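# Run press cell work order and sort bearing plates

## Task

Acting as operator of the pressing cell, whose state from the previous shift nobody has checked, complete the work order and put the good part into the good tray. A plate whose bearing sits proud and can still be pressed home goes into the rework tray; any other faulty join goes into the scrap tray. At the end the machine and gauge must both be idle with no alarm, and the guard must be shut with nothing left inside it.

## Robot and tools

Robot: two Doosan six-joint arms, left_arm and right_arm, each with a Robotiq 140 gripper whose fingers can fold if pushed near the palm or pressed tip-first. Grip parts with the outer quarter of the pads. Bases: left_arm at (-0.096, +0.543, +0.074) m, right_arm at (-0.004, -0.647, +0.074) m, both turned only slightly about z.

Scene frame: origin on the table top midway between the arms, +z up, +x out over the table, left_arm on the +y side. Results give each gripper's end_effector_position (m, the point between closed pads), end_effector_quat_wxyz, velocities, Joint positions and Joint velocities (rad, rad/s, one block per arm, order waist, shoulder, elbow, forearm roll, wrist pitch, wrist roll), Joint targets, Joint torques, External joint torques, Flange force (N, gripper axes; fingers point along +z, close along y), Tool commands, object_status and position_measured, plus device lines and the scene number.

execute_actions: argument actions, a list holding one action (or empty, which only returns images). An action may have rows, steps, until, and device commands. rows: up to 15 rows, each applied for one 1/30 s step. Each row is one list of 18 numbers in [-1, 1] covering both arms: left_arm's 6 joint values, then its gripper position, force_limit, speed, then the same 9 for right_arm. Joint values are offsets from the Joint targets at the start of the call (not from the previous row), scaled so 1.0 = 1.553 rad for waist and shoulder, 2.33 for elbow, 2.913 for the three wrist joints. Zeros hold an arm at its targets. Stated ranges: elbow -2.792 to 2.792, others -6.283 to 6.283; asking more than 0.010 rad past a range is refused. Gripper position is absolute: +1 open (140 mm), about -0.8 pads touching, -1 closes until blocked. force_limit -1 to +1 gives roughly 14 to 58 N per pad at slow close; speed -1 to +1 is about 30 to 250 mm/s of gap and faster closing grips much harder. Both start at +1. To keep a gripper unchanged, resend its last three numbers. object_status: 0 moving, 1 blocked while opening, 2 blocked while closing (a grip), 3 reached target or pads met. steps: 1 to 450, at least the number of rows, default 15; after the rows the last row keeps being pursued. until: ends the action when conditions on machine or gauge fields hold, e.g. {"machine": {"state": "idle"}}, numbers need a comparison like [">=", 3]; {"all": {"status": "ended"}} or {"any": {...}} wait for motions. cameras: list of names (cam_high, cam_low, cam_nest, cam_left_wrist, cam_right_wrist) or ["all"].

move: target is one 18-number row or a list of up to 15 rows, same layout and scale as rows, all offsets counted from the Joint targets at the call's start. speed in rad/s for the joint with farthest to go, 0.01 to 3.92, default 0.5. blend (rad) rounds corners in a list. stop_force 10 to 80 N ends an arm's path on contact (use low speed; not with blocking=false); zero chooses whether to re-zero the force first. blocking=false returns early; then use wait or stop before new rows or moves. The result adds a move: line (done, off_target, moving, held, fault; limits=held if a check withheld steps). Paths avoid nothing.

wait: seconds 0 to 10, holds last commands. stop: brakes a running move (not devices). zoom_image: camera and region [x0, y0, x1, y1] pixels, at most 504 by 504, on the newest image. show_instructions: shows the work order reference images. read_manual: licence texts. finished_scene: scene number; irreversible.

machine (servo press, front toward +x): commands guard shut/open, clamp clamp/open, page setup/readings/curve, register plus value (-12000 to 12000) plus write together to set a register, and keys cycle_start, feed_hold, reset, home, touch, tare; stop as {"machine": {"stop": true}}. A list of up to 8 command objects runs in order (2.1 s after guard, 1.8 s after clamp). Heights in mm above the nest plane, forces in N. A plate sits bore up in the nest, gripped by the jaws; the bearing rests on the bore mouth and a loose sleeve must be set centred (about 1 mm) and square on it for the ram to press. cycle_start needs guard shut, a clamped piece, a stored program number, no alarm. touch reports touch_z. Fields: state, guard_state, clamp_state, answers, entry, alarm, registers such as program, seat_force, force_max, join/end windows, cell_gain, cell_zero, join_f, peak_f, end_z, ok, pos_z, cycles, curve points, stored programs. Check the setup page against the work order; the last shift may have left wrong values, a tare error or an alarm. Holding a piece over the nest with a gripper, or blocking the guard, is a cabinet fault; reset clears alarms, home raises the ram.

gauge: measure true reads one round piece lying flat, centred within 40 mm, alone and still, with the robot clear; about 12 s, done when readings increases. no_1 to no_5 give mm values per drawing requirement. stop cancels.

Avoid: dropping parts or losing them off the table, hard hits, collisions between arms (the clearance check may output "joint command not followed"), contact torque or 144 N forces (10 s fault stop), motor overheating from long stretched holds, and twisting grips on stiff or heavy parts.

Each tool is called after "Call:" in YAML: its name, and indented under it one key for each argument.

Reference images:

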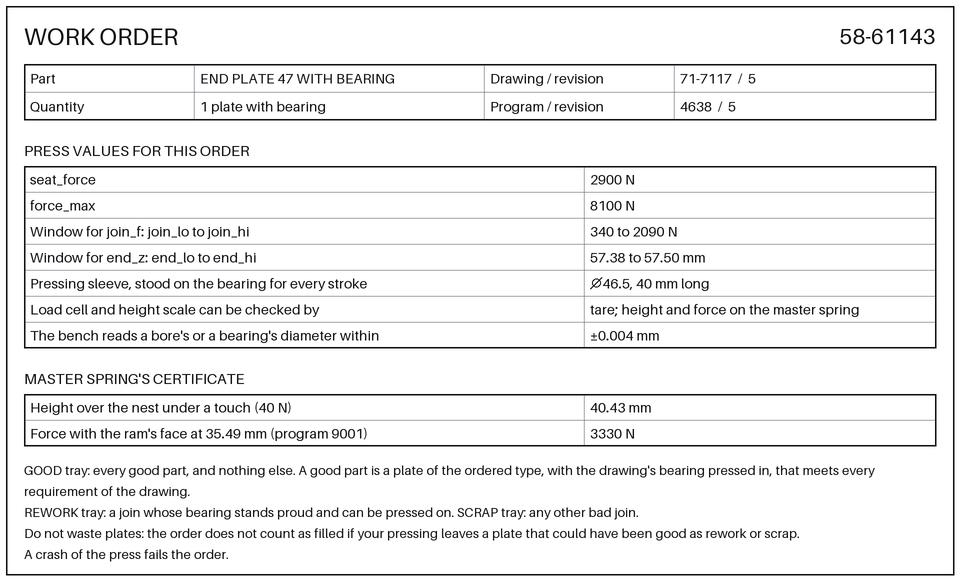

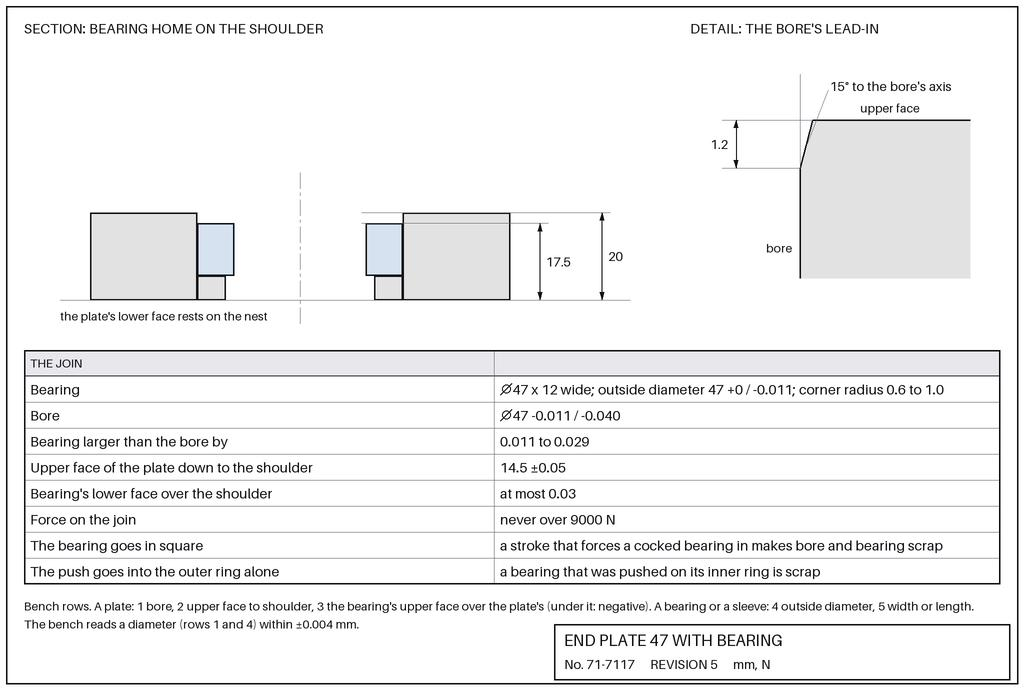

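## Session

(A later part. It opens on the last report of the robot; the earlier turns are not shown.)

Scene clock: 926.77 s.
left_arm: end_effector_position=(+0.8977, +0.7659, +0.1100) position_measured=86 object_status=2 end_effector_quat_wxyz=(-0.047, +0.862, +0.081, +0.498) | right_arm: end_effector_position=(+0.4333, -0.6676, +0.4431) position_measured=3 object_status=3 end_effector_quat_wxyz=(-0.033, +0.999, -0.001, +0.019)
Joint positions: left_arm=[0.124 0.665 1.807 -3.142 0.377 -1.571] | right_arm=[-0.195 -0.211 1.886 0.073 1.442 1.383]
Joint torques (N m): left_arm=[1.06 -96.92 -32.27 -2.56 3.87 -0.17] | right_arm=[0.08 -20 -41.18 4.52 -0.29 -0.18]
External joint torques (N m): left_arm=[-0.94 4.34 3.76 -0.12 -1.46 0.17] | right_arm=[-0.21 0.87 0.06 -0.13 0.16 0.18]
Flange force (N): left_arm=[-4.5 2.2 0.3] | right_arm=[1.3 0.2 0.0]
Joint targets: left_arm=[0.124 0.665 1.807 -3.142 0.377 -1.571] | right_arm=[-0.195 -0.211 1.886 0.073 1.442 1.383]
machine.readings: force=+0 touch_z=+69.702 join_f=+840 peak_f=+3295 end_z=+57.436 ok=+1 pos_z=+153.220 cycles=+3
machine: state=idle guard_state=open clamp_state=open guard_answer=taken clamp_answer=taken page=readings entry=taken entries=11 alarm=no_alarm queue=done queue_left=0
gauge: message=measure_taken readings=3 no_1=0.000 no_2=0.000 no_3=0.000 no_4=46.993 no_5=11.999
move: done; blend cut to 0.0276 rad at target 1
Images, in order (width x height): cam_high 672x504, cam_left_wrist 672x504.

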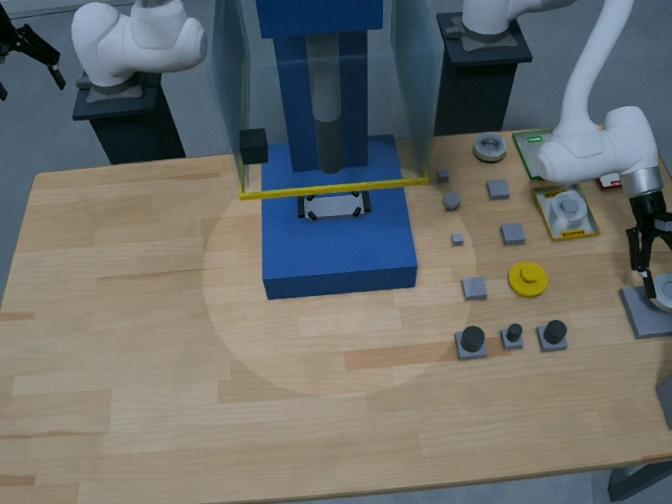

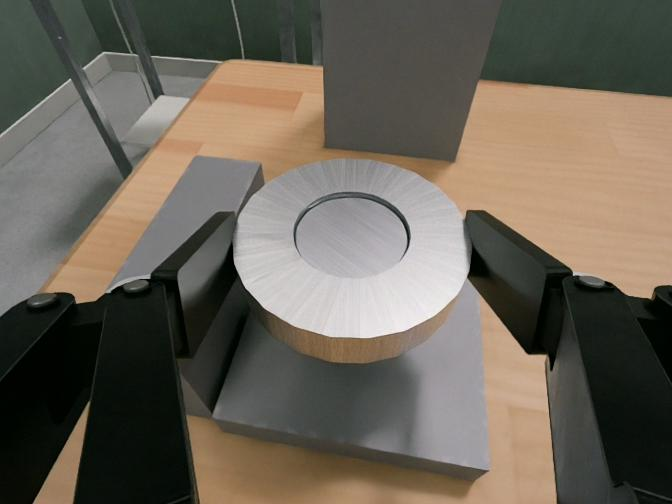

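Call:
move:
  target: [0.0002,0.0413,0.0011,0,0.0226,0,-1,0.3,-1,0,0,0,0,0,0,1,1,1]
  speed: 0.1

Call:
move:
  target: [0,0.0130,0.0003,0,0.0075,0,-1,0.3,-1,0,0,0,0,0,0,1,1,1]
  speed: 0.015
  stop_force: 10
  cameras: ["cam_left_wrist"]

Scene clock: 932.67 s.
left_arm: end_effector_position=(+0.8979, +0.7662, +0.0619) position_measured=86 object_status=2 end_effector_quat_wxyz=(-0.047, +0.863, +0.081, +0.497) | right_arm: end_effector_position=(+0.4333, -0.6676, +0.4431) position_measured=3 object_status=3 end_effector_quat_wxyz=(-0.033, +0.999, -0.001, +0.019)
Joint positions: left_arm=[0.124 0.729 1.809 -3.142 0.443 -1.571] | right_arm=[-0.195 -0.211 1.886 0.073 1.442 1.383]
Joint torques (N m): left_arm=[0.59 -99.57 -29.32 -2.38 3.93 -0.18] | right_arm=[0.27 -19.76 -40.92 4.54 -0.29 -0.14]
External joint torques (N m): left_arm=[-0.83 4.49 3.02 -0.06 -1.52 0.18] | right_arm=[-0.17 -0.23 -0.54 -0.1 0.16 0.14]
Flange force (N): left_arm=[-3.7 1.7 1.7] | right_arm=[0.3 0.0 -1.3]
Joint targets: left_arm=[0.124 0.729 1.809 -3.142 0.443 -1.571] | right_arm=[-0.195 -0.211 1.886 0.073 1.442 1.383]
machine.readings: force=+0 touch_z=+69.702 join_f=+840 peak_f=+3295 end_z=+57.436 ok=+1 pos_z=+153.220 cycles=+3
machine: state=idle guard_state=open clamp_state=open guard_answer=taken clamp_answer=taken page=readings entry=taken entries=11 alarm=no_alarm queue=done queue_left=0
gauge: message=measure_taken readings=3 no_1=0.000 no_2=0.000 no_3=0.000 no_4=46.993 no_5=11.999
move: done

Scene clock: 934.47 s.
left_arm: end_effector_position=(+0.8979, +0.7663, +0.0519) position_measured=86 object_status=2 end_effector_quat_wxyz=(-0.047, +0.862, +0.081, +0.498) | right_arm: end_effector_position=(+0.4333, -0.6676, +0.4431) position_measured=3 object_status=3 end_effector_quat_wxyz=(-0.033, +0.999, -0.001, +0.019)
Joint positions: left_arm=[0.124 0.743 1.81 -3.142 0.458 -1.571] | right_arm=[-0.195 -0.211 1.886 0.073 1.442 1.383]
Joint torques (N m): left_arm=[0.91 -85.07 -23.68 -2.51 0.06 -0.35] | right_arm=[-0.05 -19.64 -40.96 4.58 -0.2 -0.15]
External joint torques (N m): left_arm=[-0.65 -10.92 -1.86 0.13 2.34 0.35] | right_arm=[-0.04 -0.03 -0.32 -0.17 0.08 0.15]
Flange force (N): left_arm=[5.8 1.5 -13.7] | right_arm=[0.4 -0.3 -0.7]
Joint targets: left_arm=[0.124 0.743 1.810 -3.142 0.458 -1.571] | right_arm=[-0.195 -0.211 1.886 0.073 1.442 1.383]
machine.readings: force=+0 touch_z=+69.702 join_f=+840 peak_f=+3295 end_z=+57.436 ok=+1 pos_z=+153.220 cycles=+3
machine: state=idle guard_state=open clamp_state=open guard_answer=taken clamp_answer=taken page=readings entry=taken entries=11 alarm=no_alarm queue=done queue_left=0
gauge: message=measure_taken readings=3 no_1=0.000 no_2=0.000 no_3=0.000 no_4=46.993 no_5=11.999
move: contact (left_arm)
Images, in order (width x height): cam_left_wrist 672x504.

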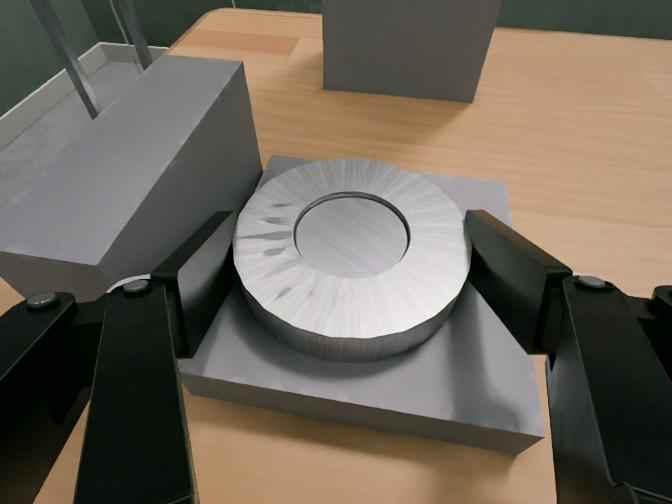

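Call:
execute_actions:
  actions:
    - {"rows":[[0,0,0,0,0,0,0.46,0.3,-1,0,0,0,0,0,0,1,1,1]],"steps":20,"machine":{"guard":"shut"}}

Call:
move:
  target:
    - [0,-0.2666,0.1755,0,-0.0017,0,0.46,0.3,-1,0,0,0,0,0,0,1,1,1]
    - [-0.2022,-0.1526,0.0725,0,-0.0233,0,0.46,0.3,-1,0,0,0,0,0,0,1,1,1]
  speed: [0.4,0.5]
  blend: [0.05,0]
  cameras: ["cam_high"]

Call:
execute_actions:
  actions:
    - {"gauge":{"measure":true},"steps":400,"until":{"gauge":{"readings":[">=",4]}}}

Scene clock: 941.63 s.
left_arm: end_effector_position=(+0.8979, +0.7663, +0.0519) position_measured=71 object_status=3 end_effector_quat_wxyz=(-0.047, +0.862, +0.081, +0.498) | right_arm: end_effector_position=(+0.4333, -0.6676, +0.4431) position_measured=3 object_status=3 end_effector_quat_wxyz=(-0.033, +0.999, -0.001, +0.019)
Joint positions: left_arm=[0.124 0.743 1.81 -3.142 0.458 -1.571] | right_arm=[-0.195 -0.211 1.886 0.073 1.442 1.383]
Joint torques (N m): left_arm=[0.77 -95.9 -26.24 -2.21 2.67 -0.19] | right_arm=[0.04 -19.66 -40.97 4.54 -0.18 -0.16]
External joint torques (N m): left_arm=[-0.61 -0.09 0.51 -0.19 -0.27 0.19] | right_arm=[-0.03 -0.44 -0.38 -0.12 0.06 0.16]
Flange force (N): left_arm=[0.0 1.7 -1.0] | right_arm=[-0.2 -0.4 -0.8]
Joint targets: left_arm=[0.124 0.743 1.810 -3.142 0.458 -1.571] | right_arm=[-0.195 -0.211 1.886 0.073 1.442 1.383]
machine.readings: force=+0 touch_z=+69.702 join_f=+840 peak_f=+3295 end_z=+57.436 ok=+1 pos_z=+153.220 cycles=+3
machine: state=idle guard_state=between clamp_state=open guard_answer=taken clamp_answer=taken page=readings entry=taken entries=11 alarm=no_alarm queue=running queue_left=0
gauge: message=measure_taken readings=3 no_1=0.000 no_2=0.000 no_3=0.000 no_4=46.993 no_5=11.999

Scene clock: 943.67 s.
left_arm: end_effector_position=(+0.8310, +0.4595, +0.1599) position_measured=71 object_status=3 end_effector_quat_wxyz=(+0.032, +0.864, -0.055, +0.499) | right_arm: end_effector_position=(+0.4333, -0.6676, +0.4431) position_measured=3 object_status=3 end_effector_quat_wxyz=(-0.033, +0.999, -0.001, +0.019)
Joint positions: left_arm=[-0.19 0.506 1.979 -3.142 0.39 -1.571] | right_arm=[-0.195 -0.211 1.886 0.073 1.442 1.383]
Joint torques (N m): left_arm=[0.66 -78.24 -29.01 -2.44 2.65 -0.1] | right_arm=[-0.13 -19.64 -40.96 4.55 -0.21 -0.2]
External joint torques (N m): left_arm=[-0.5 0.34 1.25 -0.17 -0.27 0.1] | right_arm=[0.19 -0.3 -0.38 -0.13 0.09 0.19]
Flange force (N): left_arm=[-1.3 1.7 -1.4] | right_arm=[0.1 -0.9 -0.8]
Joint targets: left_arm=[-0.190 0.506 1.979 -3.142 0.390 -1.571] | right_arm=[-0.195 -0.211 1.886 0.073 1.442 1.383]
machine.readings: force=+0 touch_z=+69.702 join_f=+840 peak_f=+3295 end_z=+57.436 ok=+1 pos_z=+153.220 cycles=+3
machine: state=idle guard_state=shut clamp_state=open guard_answer=taken clamp_answer=taken page=readings entry=taken entries=11 alarm=no_alarm queue=done queue_left=0
gauge: message=measure_taken readings=3 no_1=0.000 no_2=0.000 no_3=0.000 no_4=46.993 no_5=11.999
move: done
Images, in order (width x height): cam_high 672x504.

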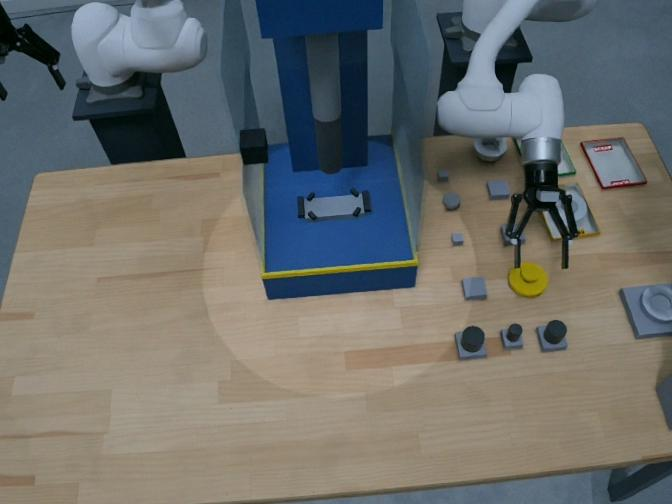

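Scene clock: 955.87 s.
left_arm: end_effector_position=(+0.8310, +0.4595, +0.1599) position_measured=71 object_status=3 end_effector_quat_wxyz=(+0.032, +0.864, -0.055, +0.499) | right_arm: end_effector_position=(+0.4333, -0.6676, +0.4431) position_measured=3 object_status=3 end_effector_quat_wxyz=(-0.033, +0.999, -0.001, +0.019)
Joint positions: left_arm=[-0.19 0.506 1.979 -3.142 0.39 -1.571] | right_arm=[-0.195 -0.211 1.886 0.073 1.442 1.383]
Joint torques (N m): left_arm=[0.97 -78.58 -28.81 -2.54 2.68 -0.16] | right_arm=[-0.06 -19.87 -40.86 4.55 -0.24 -0.17]
External joint torques (N m): left_arm=[-1.09 0.47 0.87 -0.08 -0.29 0.15] | right_arm=[0.06 -0.11 -0.47 -0.14 0.13 0.16]
Flange force (N): left_arm=[-0.9 2.4 -0.6] | right_arm=[0.5 -0.5 -1.0]
Joint targets: left_arm=[-0.190 0.506 1.979 -3.142 0.390 -1.571] | right_arm=[-0.195 -0.211 1.886 0.073 1.442 1.383]
Tool commands: left_gripper/position=+0.46 left_gripper/force_limit=+0.3 left_gripper/speed=-1.0 right_gripper/position=+1.0 right_gripper/force_limit=+1.0 right_gripper/speed=+1.0
machine.readings: force=+0 touch_z=+69.702 join_f=+840 peak_f=+3295 end_z=+57.436 ok=+1 pos_z=+153.220 cycles=+3
machine: state=idle guard_state=shut clamp_state=open guard_answer=taken clamp_answer=taken page=readings entry=taken entries=11 alarm=no_alarm queue=done queue_left=0
gauge: message=measure_taken readings=4 no_1=0.000 no_2=0.000 no_3=-2.492 no_4=0.000 no_5=0.000

Call:
move:
  target:
    - [0.2022,-0.114,0.103,0,0.0216,0,0.46,0.3,-1,0,0,0,0,0,0,1,1,1]
    - [0.2022,0.1036,-0.0712,0,0.0106,0,0.46,0.3,-1,0,0,0,0,0,0,1,1,1]
    - [0.2022,0.1513,-0.0725,0,0.0230,0,0.46,0.3,-1,0,0,0,0,0,0,1,1,1]
  speed: [0.5,0.35,0.1]
  blend: [0,0.02,0]
  cameras: ["cam_left_wrist"]

Call:
execute_actions:
  actions:
    - {"rows":[[0,0,0,0,0,0,-1,0.3,-1,0,0,0,0,0,0,1,1,1]],"steps":45}
  cameras: ["cam_left_wrist"]

Scene clock: 964.90 s.
left_arm: end_effector_position=(+0.8982, +0.7663, +0.0538) position_measured=71 object_status=3 end_effector_quat_wxyz=(-0.047, +0.862, +0.081, +0.498) | right_arm: end_effector_position=(+0.4333, -0.6676, +0.4431) position_measured=3 object_status=3 end_effector_quat_wxyz=(-0.033, +0.999, -0.001, +0.019)
Joint positions: left_arm=[0.124 0.741 1.81 -3.142 0.457 -1.571] | right_arm=[-0.195 -0.211 1.886 0.073 1.442 1.383]
Joint torques (N m): left_arm=[0.5 -95.5 -26.57 -2.24 2.61 -0.2] | right_arm=[-0.32 -19.78 -41.03 4.53 -0.23 -0.17]
External joint torques (N m): left_arm=[-0.5 0.35 1.09 -0.13 -0.24 0.19] | right_arm=[0.25 0.55 -0.2 -0.13 0.1 0.17]
Flange force (N): left_arm=[-1.0 1.5 -1.4] | right_arm=[1.3 -0.9 -0.3]
Joint targets: left_arm=[0.124 0.741 1.810 -3.142 0.457 -1.571] | right_arm=[-0.195 -0.211 1.886 0.073 1.442 1.383]
machine.readings: force=+0 touch_z=+69.702 join_f=+840 peak_f=+3295 end_z=+57.436 ok=+1 pos_z=+153.220 cycles=+3
machine: state=idle guard_state=shut clamp_state=open guard_answer=taken clamp_answer=taken page=readings entry=taken entries=11 alarm=no_alarm queue=done queue_left=0
gauge: message=measure_taken readings=4 no_1=0.000 no_2=0.000 no_3=-2.492 no_4=0.000 no_5=0.000
move: done
Images, in order (width x height): cam_left_wrist 672x504.

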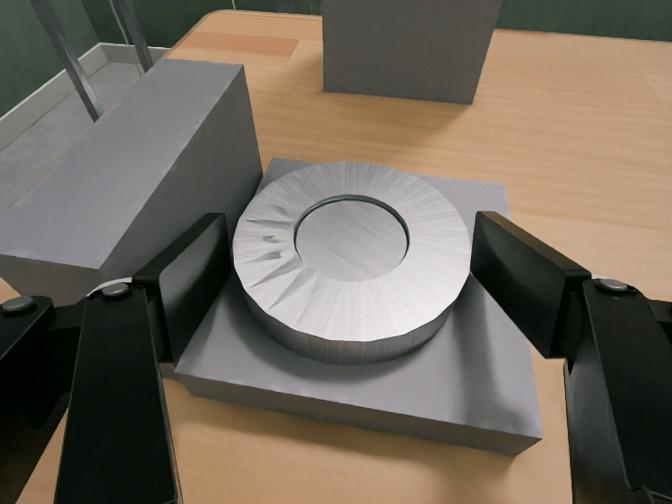

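Scene clock: 966.60 s.
left_arm: end_effector_position=(+0.8981, +0.7663, +0.0537) position_measured=86 object_status=2 end_effector_quat_wxyz=(-0.047, +0.862, +0.081, +0.498) | right_arm: end_effector_position=(+0.4333, -0.6676, +0.4431) position_measured=3 object_status=3 end_effector_quat_wxyz=(-0.033, +0.999, -0.001, +0.019)
Joint positions: left_arm=[0.124 0.741 1.81 -3.142 0.457 -1.571] | right_arm=[-0.195 -0.211 1.886 0.073 1.442 1.383]
Joint torques (N m): left_arm=[0.16 -87.23 -24.48 -2.37 0.84 -0.33] | right_arm=[-0.36 -20.03 -41.1 4.51 -0.2 -0.19]
External joint torques (N m): left_arm=[-0.34 -7.71 -1.04 0 1.54 0.33] | right_arm=[0.41 0.07 -0.28 -0.08 0.08 0.19]
Flange force (N): left_arm=[4.0 1.4 -10.1] | right_arm=[0.7 -1.4 -0.5]
Joint targets: left_arm=[0.124 0.741 1.810 -3.142 0.457 -1.571] | right_arm=[-0.195 -0.211 1.886 0.073 1.442 1.383]
machine.readings: force=+0 touch_z=+69.702 join_f=+840 peak_f=+3295 end_z=+57.436 ok=+1 pos_z=+153.220 cycles=+3
machine: state=idle guard_state=shut clamp_state=open guard_answer=taken clamp_answer=taken page=readings entry=taken entries=11 alarm=no_alarm queue=done queue_left=0
gauge: message=measure_taken readings=4 no_1=0.000 no_2=0.000 no_3=-2.492 no_4=0.000 no_5=0.000
Images, in order (width x height): cam_left_wrist 672x504.

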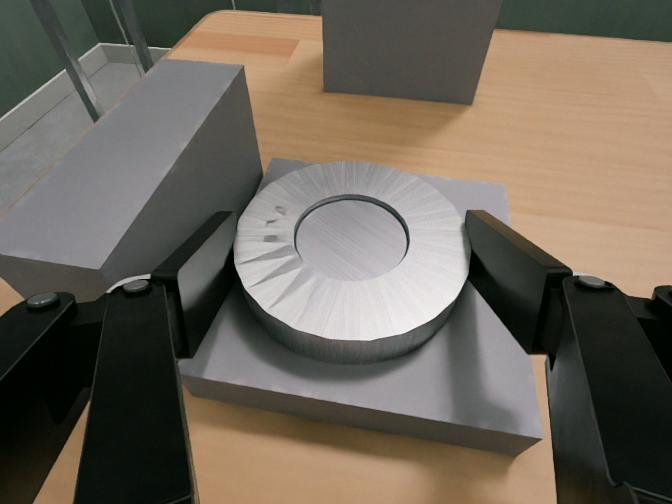

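Call:
move:
  target:
    - [0,-0.0489,-0.0015,0,-0.0275,0,-1,0.3,-1,0,0,0,0,0,0,1,1,1]
    - [0,-0.2653,0.1755,0,-0.0014,0,-1,0.3,-1,0,0,0,0,0,0,1,1,1]
    - [0.2798,-0.1146,0.1058,0.8044,0.3194,-0.1459,-1,0.3,-1,0,0,0,0,0,0,1,1,1]
  speed: [0.12,0.4,0.7]
  blend: [0.03,0.03,0]
  cameras: ["cam_high","cam_left_wrist"]

Scene clock: 979.30 s.
left_arm: end_effector_position=(+0.3801, +0.6382, +0.1001) position_measured=86 object_status=2 end_effector_quat_wxyz=(+0.353, +0.613, -0.612, +0.354) | right_arm: end_effector_position=(+0.4333, -0.6676, +0.4431) position_measured=3 object_status=3 end_effector_quat_wxyz=(-0.033, +0.999, -0.001, +0.019)
Joint positions: left_arm=[0.559 0.563 2.056 -0.799 1.388 -1.996] | right_arm=[-0.195 -0.211 1.886 0.073 1.442 1.383]
Joint torques (N m): left_arm=[0.79 -74.06 -17.47 0.2 3.55 -0.16] | right_arm=[0.08 -20.16 -41.09 4.55 -0.24 -0.14]
External joint torques (N m): left_arm=[-0.69 1.91 0.75 0.32 -1.36 0.15] | right_arm=[-0.02 -0.01 -0.17 -0.15 0.13 0.13]
Flange force (N): left_arm=[-3.4 -0.2 3.9] | right_arm=[0.2 -0.3 -0.5]
Joint targets: left_arm=[0.559 0.563 2.056 -0.799 1.388 -1.996] | right_arm=[-0.195 -0.211 1.886 0.073 1.442 1.383]
machine.readings: force=+0 touch_z=+69.702 join_f=+840 peak_f=+3295 end_z=+57.436 ok=+1 pos_z=+153.220 cycles=+3
machine: state=idle guard_state=shut clamp_state=open guard_answer=taken clamp_answer=taken page=readings entry=taken entries=11 alarm=no_alarm queue=done queue_left=0
gauge: message=measure_taken readings=4 no_1=0.000 no_2=0.000 no_3=-2.492 no_4=0.000 no_5=0.000
move: done
Images, in order (width x height): cam_high 672x504, cam_left_wrist 672x504.

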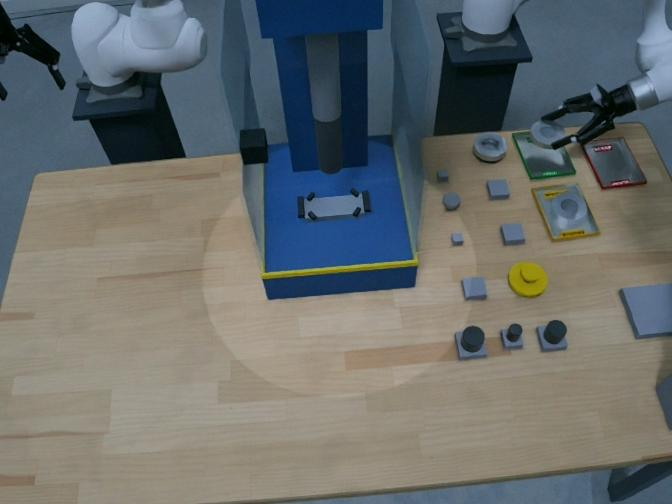

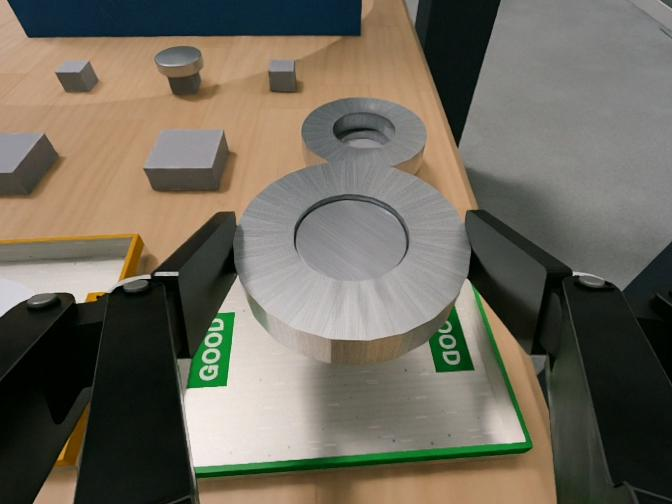

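Call:
zoom_image:
  camera: "cam_high"
  region: [470, 90, 672, 240]

Scaled by 2.495 from the camera's 672x504 image, which has a finer 960x720 frame.

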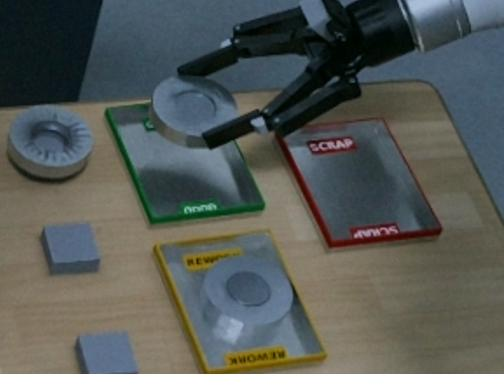

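Call:
move:
  target: [0,0.0674,0.0005,-0.0060,-0.0251,0.0269,-1,0.3,-1,0,0,0,0,0,0,1,1,1]
  speed: 0.08
  cameras: ["cam_high","cam_left_wrist"]

Scene clock: 988.60 s.
left_arm: end_effector_position=(+0.3804, +0.6383, +0.0360) position_measured=86 object_status=2 end_effector_quat_wxyz=(+0.353, +0.613, -0.612, +0.354) | right_arm: end_effector_position=(+0.4333, -0.6676, +0.4431) position_measured=3 object_status=3 end_effector_quat_wxyz=(-0.033, +0.999, -0.001, +0.019)
Joint positions: left_arm=[0.559 0.668 2.057 -0.816 1.315 -1.918] | right_arm=[-0.195 -0.211 1.886 0.073 1.442 1.383]
Joint torques (N m): left_arm=[1.1 -78.84 -13.23 0.07 3.6 -0.11] | right_arm=[0.07 -19.73 -41.05 4.51 -0.25 -0.2]
External joint torques (N m): left_arm=[-1.08 2.14 0.62 0.33 -1.35 0.11] | right_arm=[-0.11 0 -0.24 -0.1 0.12 0.2]
Flange force (N): left_arm=[-3.3 -0.5 4.3] | right_arm=[0.3 -0.2 -0.6]
Joint targets: left_arm=[0.559 0.668 2.057 -0.816 1.315 -1.918] | right_arm=[-0.195 -0.211 1.886 0.073 1.442 1.383]
machine.readings: force=+0 touch_z=+69.702 join_f=+840 peak_f=+3295 end_z=+57.436 ok=+1 pos_z=+153.220 cycles=+3
machine: state=idle guard_state=shut clamp_state=open guard_answer=taken clamp_answer=taken page=readings entry=taken entries=11 alarm=no_alarm queue=done queue_left=0
gauge: message=measure_taken readings=4 no_1=0.000 no_2=0.000 no_3=-2.492 no_4=0.000 no_5=0.000
move: done
Images, in order (width x height): cam_high 672x504, cam_left_wrist 672x504.

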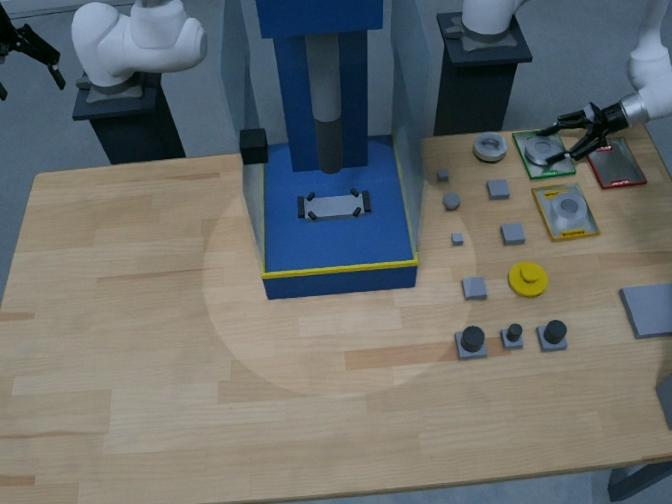

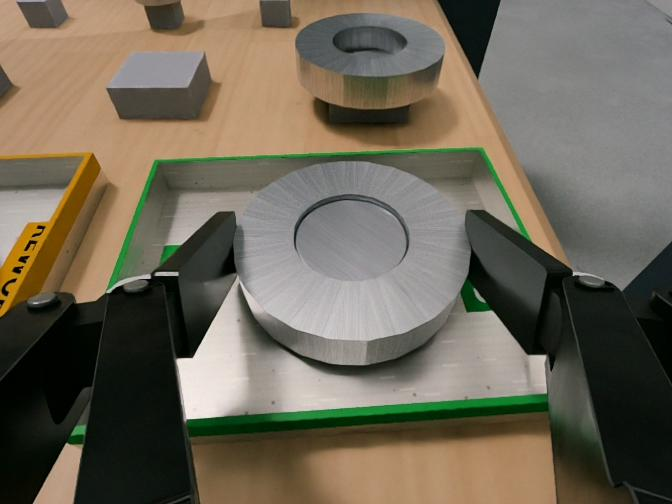

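Call:
move:
  target: [-0.0061,0.0037,-0.0067,-0.0021,0.0013,-0.0034,-1,0.3,-1,0,0,0,0,0,0,1,1,1]
  speed: 0.05

Call:
move:
  target: [0,0.0127,0.0001,-0.0011,-0.0047,0.0050,-1,0.3,-1,0,0,0,0,0,0,1,1,1]
  speed: 0.012
  stop_force: 12
  cameras: ["cam_left_wrist"]

Scene clock: 1007.60 s.
left_arm: end_effector_position=(+0.3904, +0.6383, +0.0360) position_measured=86 object_status=2 end_effector_quat_wxyz=(+0.353, +0.613, -0.612, +0.354) | right_arm: end_effector_position=(+0.4333, -0.6676, +0.4431) position_measured=3 object_status=3 end_effector_quat_wxyz=(-0.033, +0.999, -0.001, +0.019)
Joint positions: left_arm=[0.549 0.674 2.042 -0.822 1.318 -1.927] | right_arm=[-0.195 -0.211 1.886 0.073 1.442 1.383]
Joint torques (N m): left_arm=[0.55 -79.49 -13.58 0.05 3.69 -0.15] | right_arm=[0.08 -20 -41 4.5 -0.21 -0.16]
External joint torques (N m): left_arm=[-0.49 2.13 0.79 0.35 -1.43 0.15] | right_arm=[0.06 -0.09 -0.33 -0.08 0.1 0.15]
Flange force (N): left_arm=[-3.6 0.5 3.9] | right_arm=[0.3 -0.5 -0.7]
Joint targets: left_arm=[0.549 0.674 2.042 -0.822 1.318 -1.927] | right_arm=[-0.195 -0.211 1.886 0.073 1.442 1.383]
machine.readings: force=+0 touch_z=+69.702 join_f=+840 peak_f=+3295 end_z=+57.436 ok=+1 pos_z=+153.220 cycles=+3
machine: state=idle guard_state=shut clamp_state=open guard_answer=taken clamp_answer=taken page=readings entry=taken entries=11 alarm=no_alarm queue=done queue_left=0
gauge: message=measure_taken readings=4 no_1=0.000 no_2=0.000 no_3=-2.492 no_4=0.000 no_5=0.000
move: done

Scene clock: 1009.03 s.
left_arm: end_effector_position=(+0.3901, +0.6381, +0.0295) position_measured=86 object_status=2 end_effector_quat_wxyz=(+0.353, +0.613, -0.612, +0.354) | right_arm: end_effector_position=(+0.4333, -0.6676, +0.4431) position_measured=3 object_status=3 end_effector_quat_wxyz=(-0.033, +0.999, -0.001, +0.019)
Joint positions: left_arm=[0.549 0.684 2.042 -0.824 1.311 -1.92] | right_arm=[-0.195 -0.211 1.886 0.073 1.442 1.383]
Joint torques (N m): left_arm=[-0.35 -70.82 -11.02 1.54 -1.59 -0.74] | right_arm=[0.05 -19.93 -41.02 4.52 -0.23 -0.17]
External joint torques (N m): left_arm=[0.52 -6.78 -1.45 -1.15 3.84 0.73] | right_arm=[0.07 -0.3 -0.45 -0.08 0.11 0.16]
Flange force (N): left_arm=[11.4 0.6 -8.1] | right_arm=[0.2 -0.6 -1.0]
Joint targets: left_arm=[0.549 0.684 2.042 -0.824 1.311 -1.920] | right_arm=[-0.195 -0.211 1.886 0.073 1.442 1.383]
machine.readings: force=+0 touch_z=+69.702 join_f=+840 peak_f=+3295 end_z=+57.436 ok=+1 pos_z=+153.220 cycles=+3
machine: state=idle guard_state=shut clamp_state=open guard_answer=taken clamp_answer=taken page=readings entry=taken entries=11 alarm=no_alarm queue=done queue_left=0
gauge: message=measure_taken readings=4 no_1=0.000 no_2=0.000 no_3=-2.492 no_4=0.000 no_5=0.000
move: contact (left_arm)
Images, in order (width x height): cam_left_wrist 672x504.

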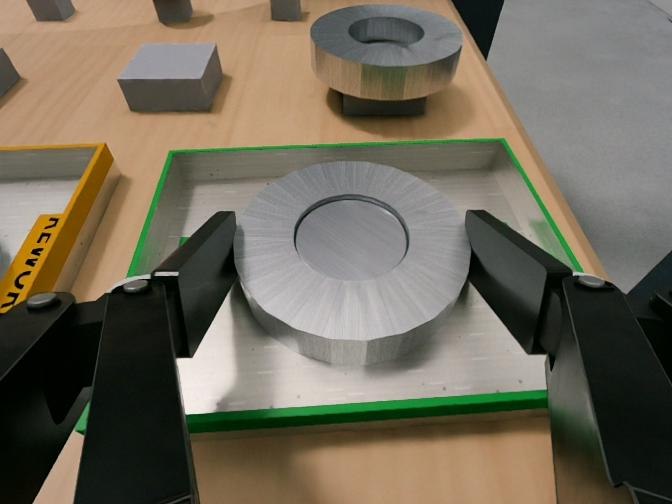

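Call:
execute_actions:
  actions:
    - {"rows":[[0,0,0,0,0,0,0.46,0.3,-1,0,0,0,0,0,0,1,1,1]],"steps":20}

Call:
move:
  target:
    - [0,-0.0737,-0.0006,0.0065,0.0274,-0.0294,0.46,0.3,-1,0,0,0,0,0,0,1,1,1]
    - [-0.2740,-0.2283,0.0759,-0.7957,-0.2945,0.1198,0.46,0.3,-1,0,0,0,0,0,0,1,1,1]
  speed: [0.15,0.8]
  cameras: ["cam_high"]

Call:
zoom_image:
  camera: "cam_high"
  region: [420, 100, 672, 360]

Scene clock: 1017.10 s.
left_arm: end_effector_position=(+0.3900, +0.6381, +0.0295) position_measured=71 object_status=3 end_effector_quat_wxyz=(+0.353, +0.613, -0.612, +0.354) | right_arm: end_effector_position=(+0.4333, -0.6676, +0.4431) position_measured=3 object_status=3 end_effector_quat_wxyz=(-0.033, +0.999, -0.001, +0.019)
Joint positions: left_arm=[0.549 0.684 2.042 -0.824 1.311 -1.92] | right_arm=[-0.195 -0.211 1.886 0.073 1.442 1.383]
Joint torques (N m): left_arm=[0.07 -78.11 -13.03 0.37 2.49 -0.18] | right_arm=[-0.01 -19.45 -40.8 4.51 -0.22 -0.19]
External joint torques (N m): left_arm=[-0.09 0.53 0.47 0.02 -0.25 0.18] | right_arm=[-0.07 -0.37 -0.48 -0.1 0.11 0.19]
Flange force (N): left_arm=[-0.8 0.6 1.3] | right_arm=[0.0 -0.3 -1.1]
Joint targets: left_arm=[0.549 0.684 2.042 -0.824 1.311 -1.920] | right_arm=[-0.195 -0.211 1.886 0.073 1.442 1.383]
machine.readings: force=+0 touch_z=+69.702 join_f=+840 peak_f=+3295 end_z=+57.436 ok=+1 pos_z=+153.220 cycles=+3
machine: state=idle guard_state=shut clamp_state=open guard_answer=taken clamp_answer=taken page=readings entry=taken entries=11 alarm=no_alarm queue=done queue_left=0
gauge: message=measure_taken readings=4 no_1=0.000 no_2=0.000 no_3=-2.492 no_4=0.000 no_5=0.000

Scene clock: 1021.40 s.
left_arm: end_effector_position=(+0.6850, +0.7256, +0.1836) position_measured=71 object_status=3 end_effector_quat_wxyz=(-0.047, +0.862, +0.081, +0.498) | right_arm: end_effector_position=(+0.4333, -0.6676, +0.4431) position_measured=3 object_status=3 end_effector_quat_wxyz=(-0.033, +0.999, -0.001, +0.019)
Joint positions: left_arm=[0.124 0.329 2.219 -3.142 0.454 -1.571] | right_arm=[-0.195 -0.211 1.886 0.073 1.442 1.383]
Joint torques (N m): left_arm=[0.52 -58.77 -26.49 -2.28 2.61 -0.15] | right_arm=[-0.27 -19.63 -40.98 4.52 -0.24 -0.17]
External joint torques (N m): left_arm=[-0.53 -0.32 0.75 -0.12 -0.23 0.15] | right_arm=[0.26 -0.31 -0.27 -0.11 0.12 0.17]
Flange force (N): left_arm=[-0.2 2.0 -1.7] | right_arm=[0.0 -1.0 -0.7]
Joint targets: left_arm=[0.124 0.329 2.219 -3.142 0.454 -1.571] | right_arm=[-0.195 -0.211 1.886 0.073 1.442 1.383]
machine.readings: force=+0 touch_z=+69.702 join_f=+840 peak_f=+3295 end_z=+57.436 ok=+1 pos_z=+153.220 cycles=+3
machine: state=idle guard_state=shut clamp_state=open guard_answer=taken clamp_answer=taken page=readings entry=taken entries=11 alarm=no_alarm queue=done queue_left=0
gauge: message=measure_taken readings=4 no_1=0.000 no_2=0.000 no_3=-2.492 no_4=0.000 no_5=0.000
move: done
Images, in order (width x height): cam_high 672x504.

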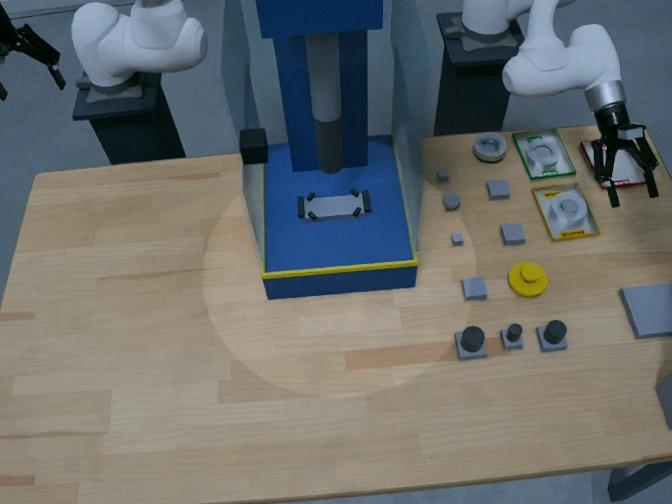

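Scaled by 1.938 from the camera's 672x504 image, which has a finer 960x720 frame.

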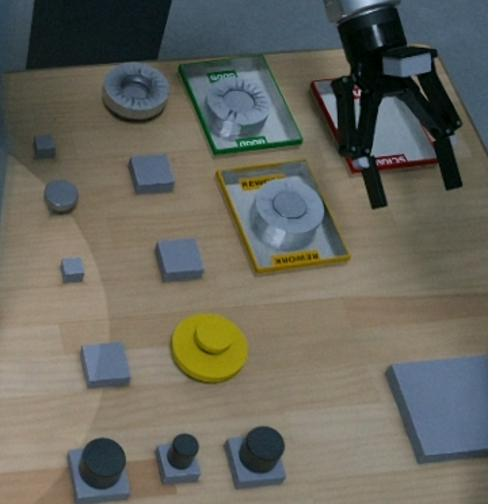

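Call:
finished_scene:
  scene: 2

The scene is finished: the task was done.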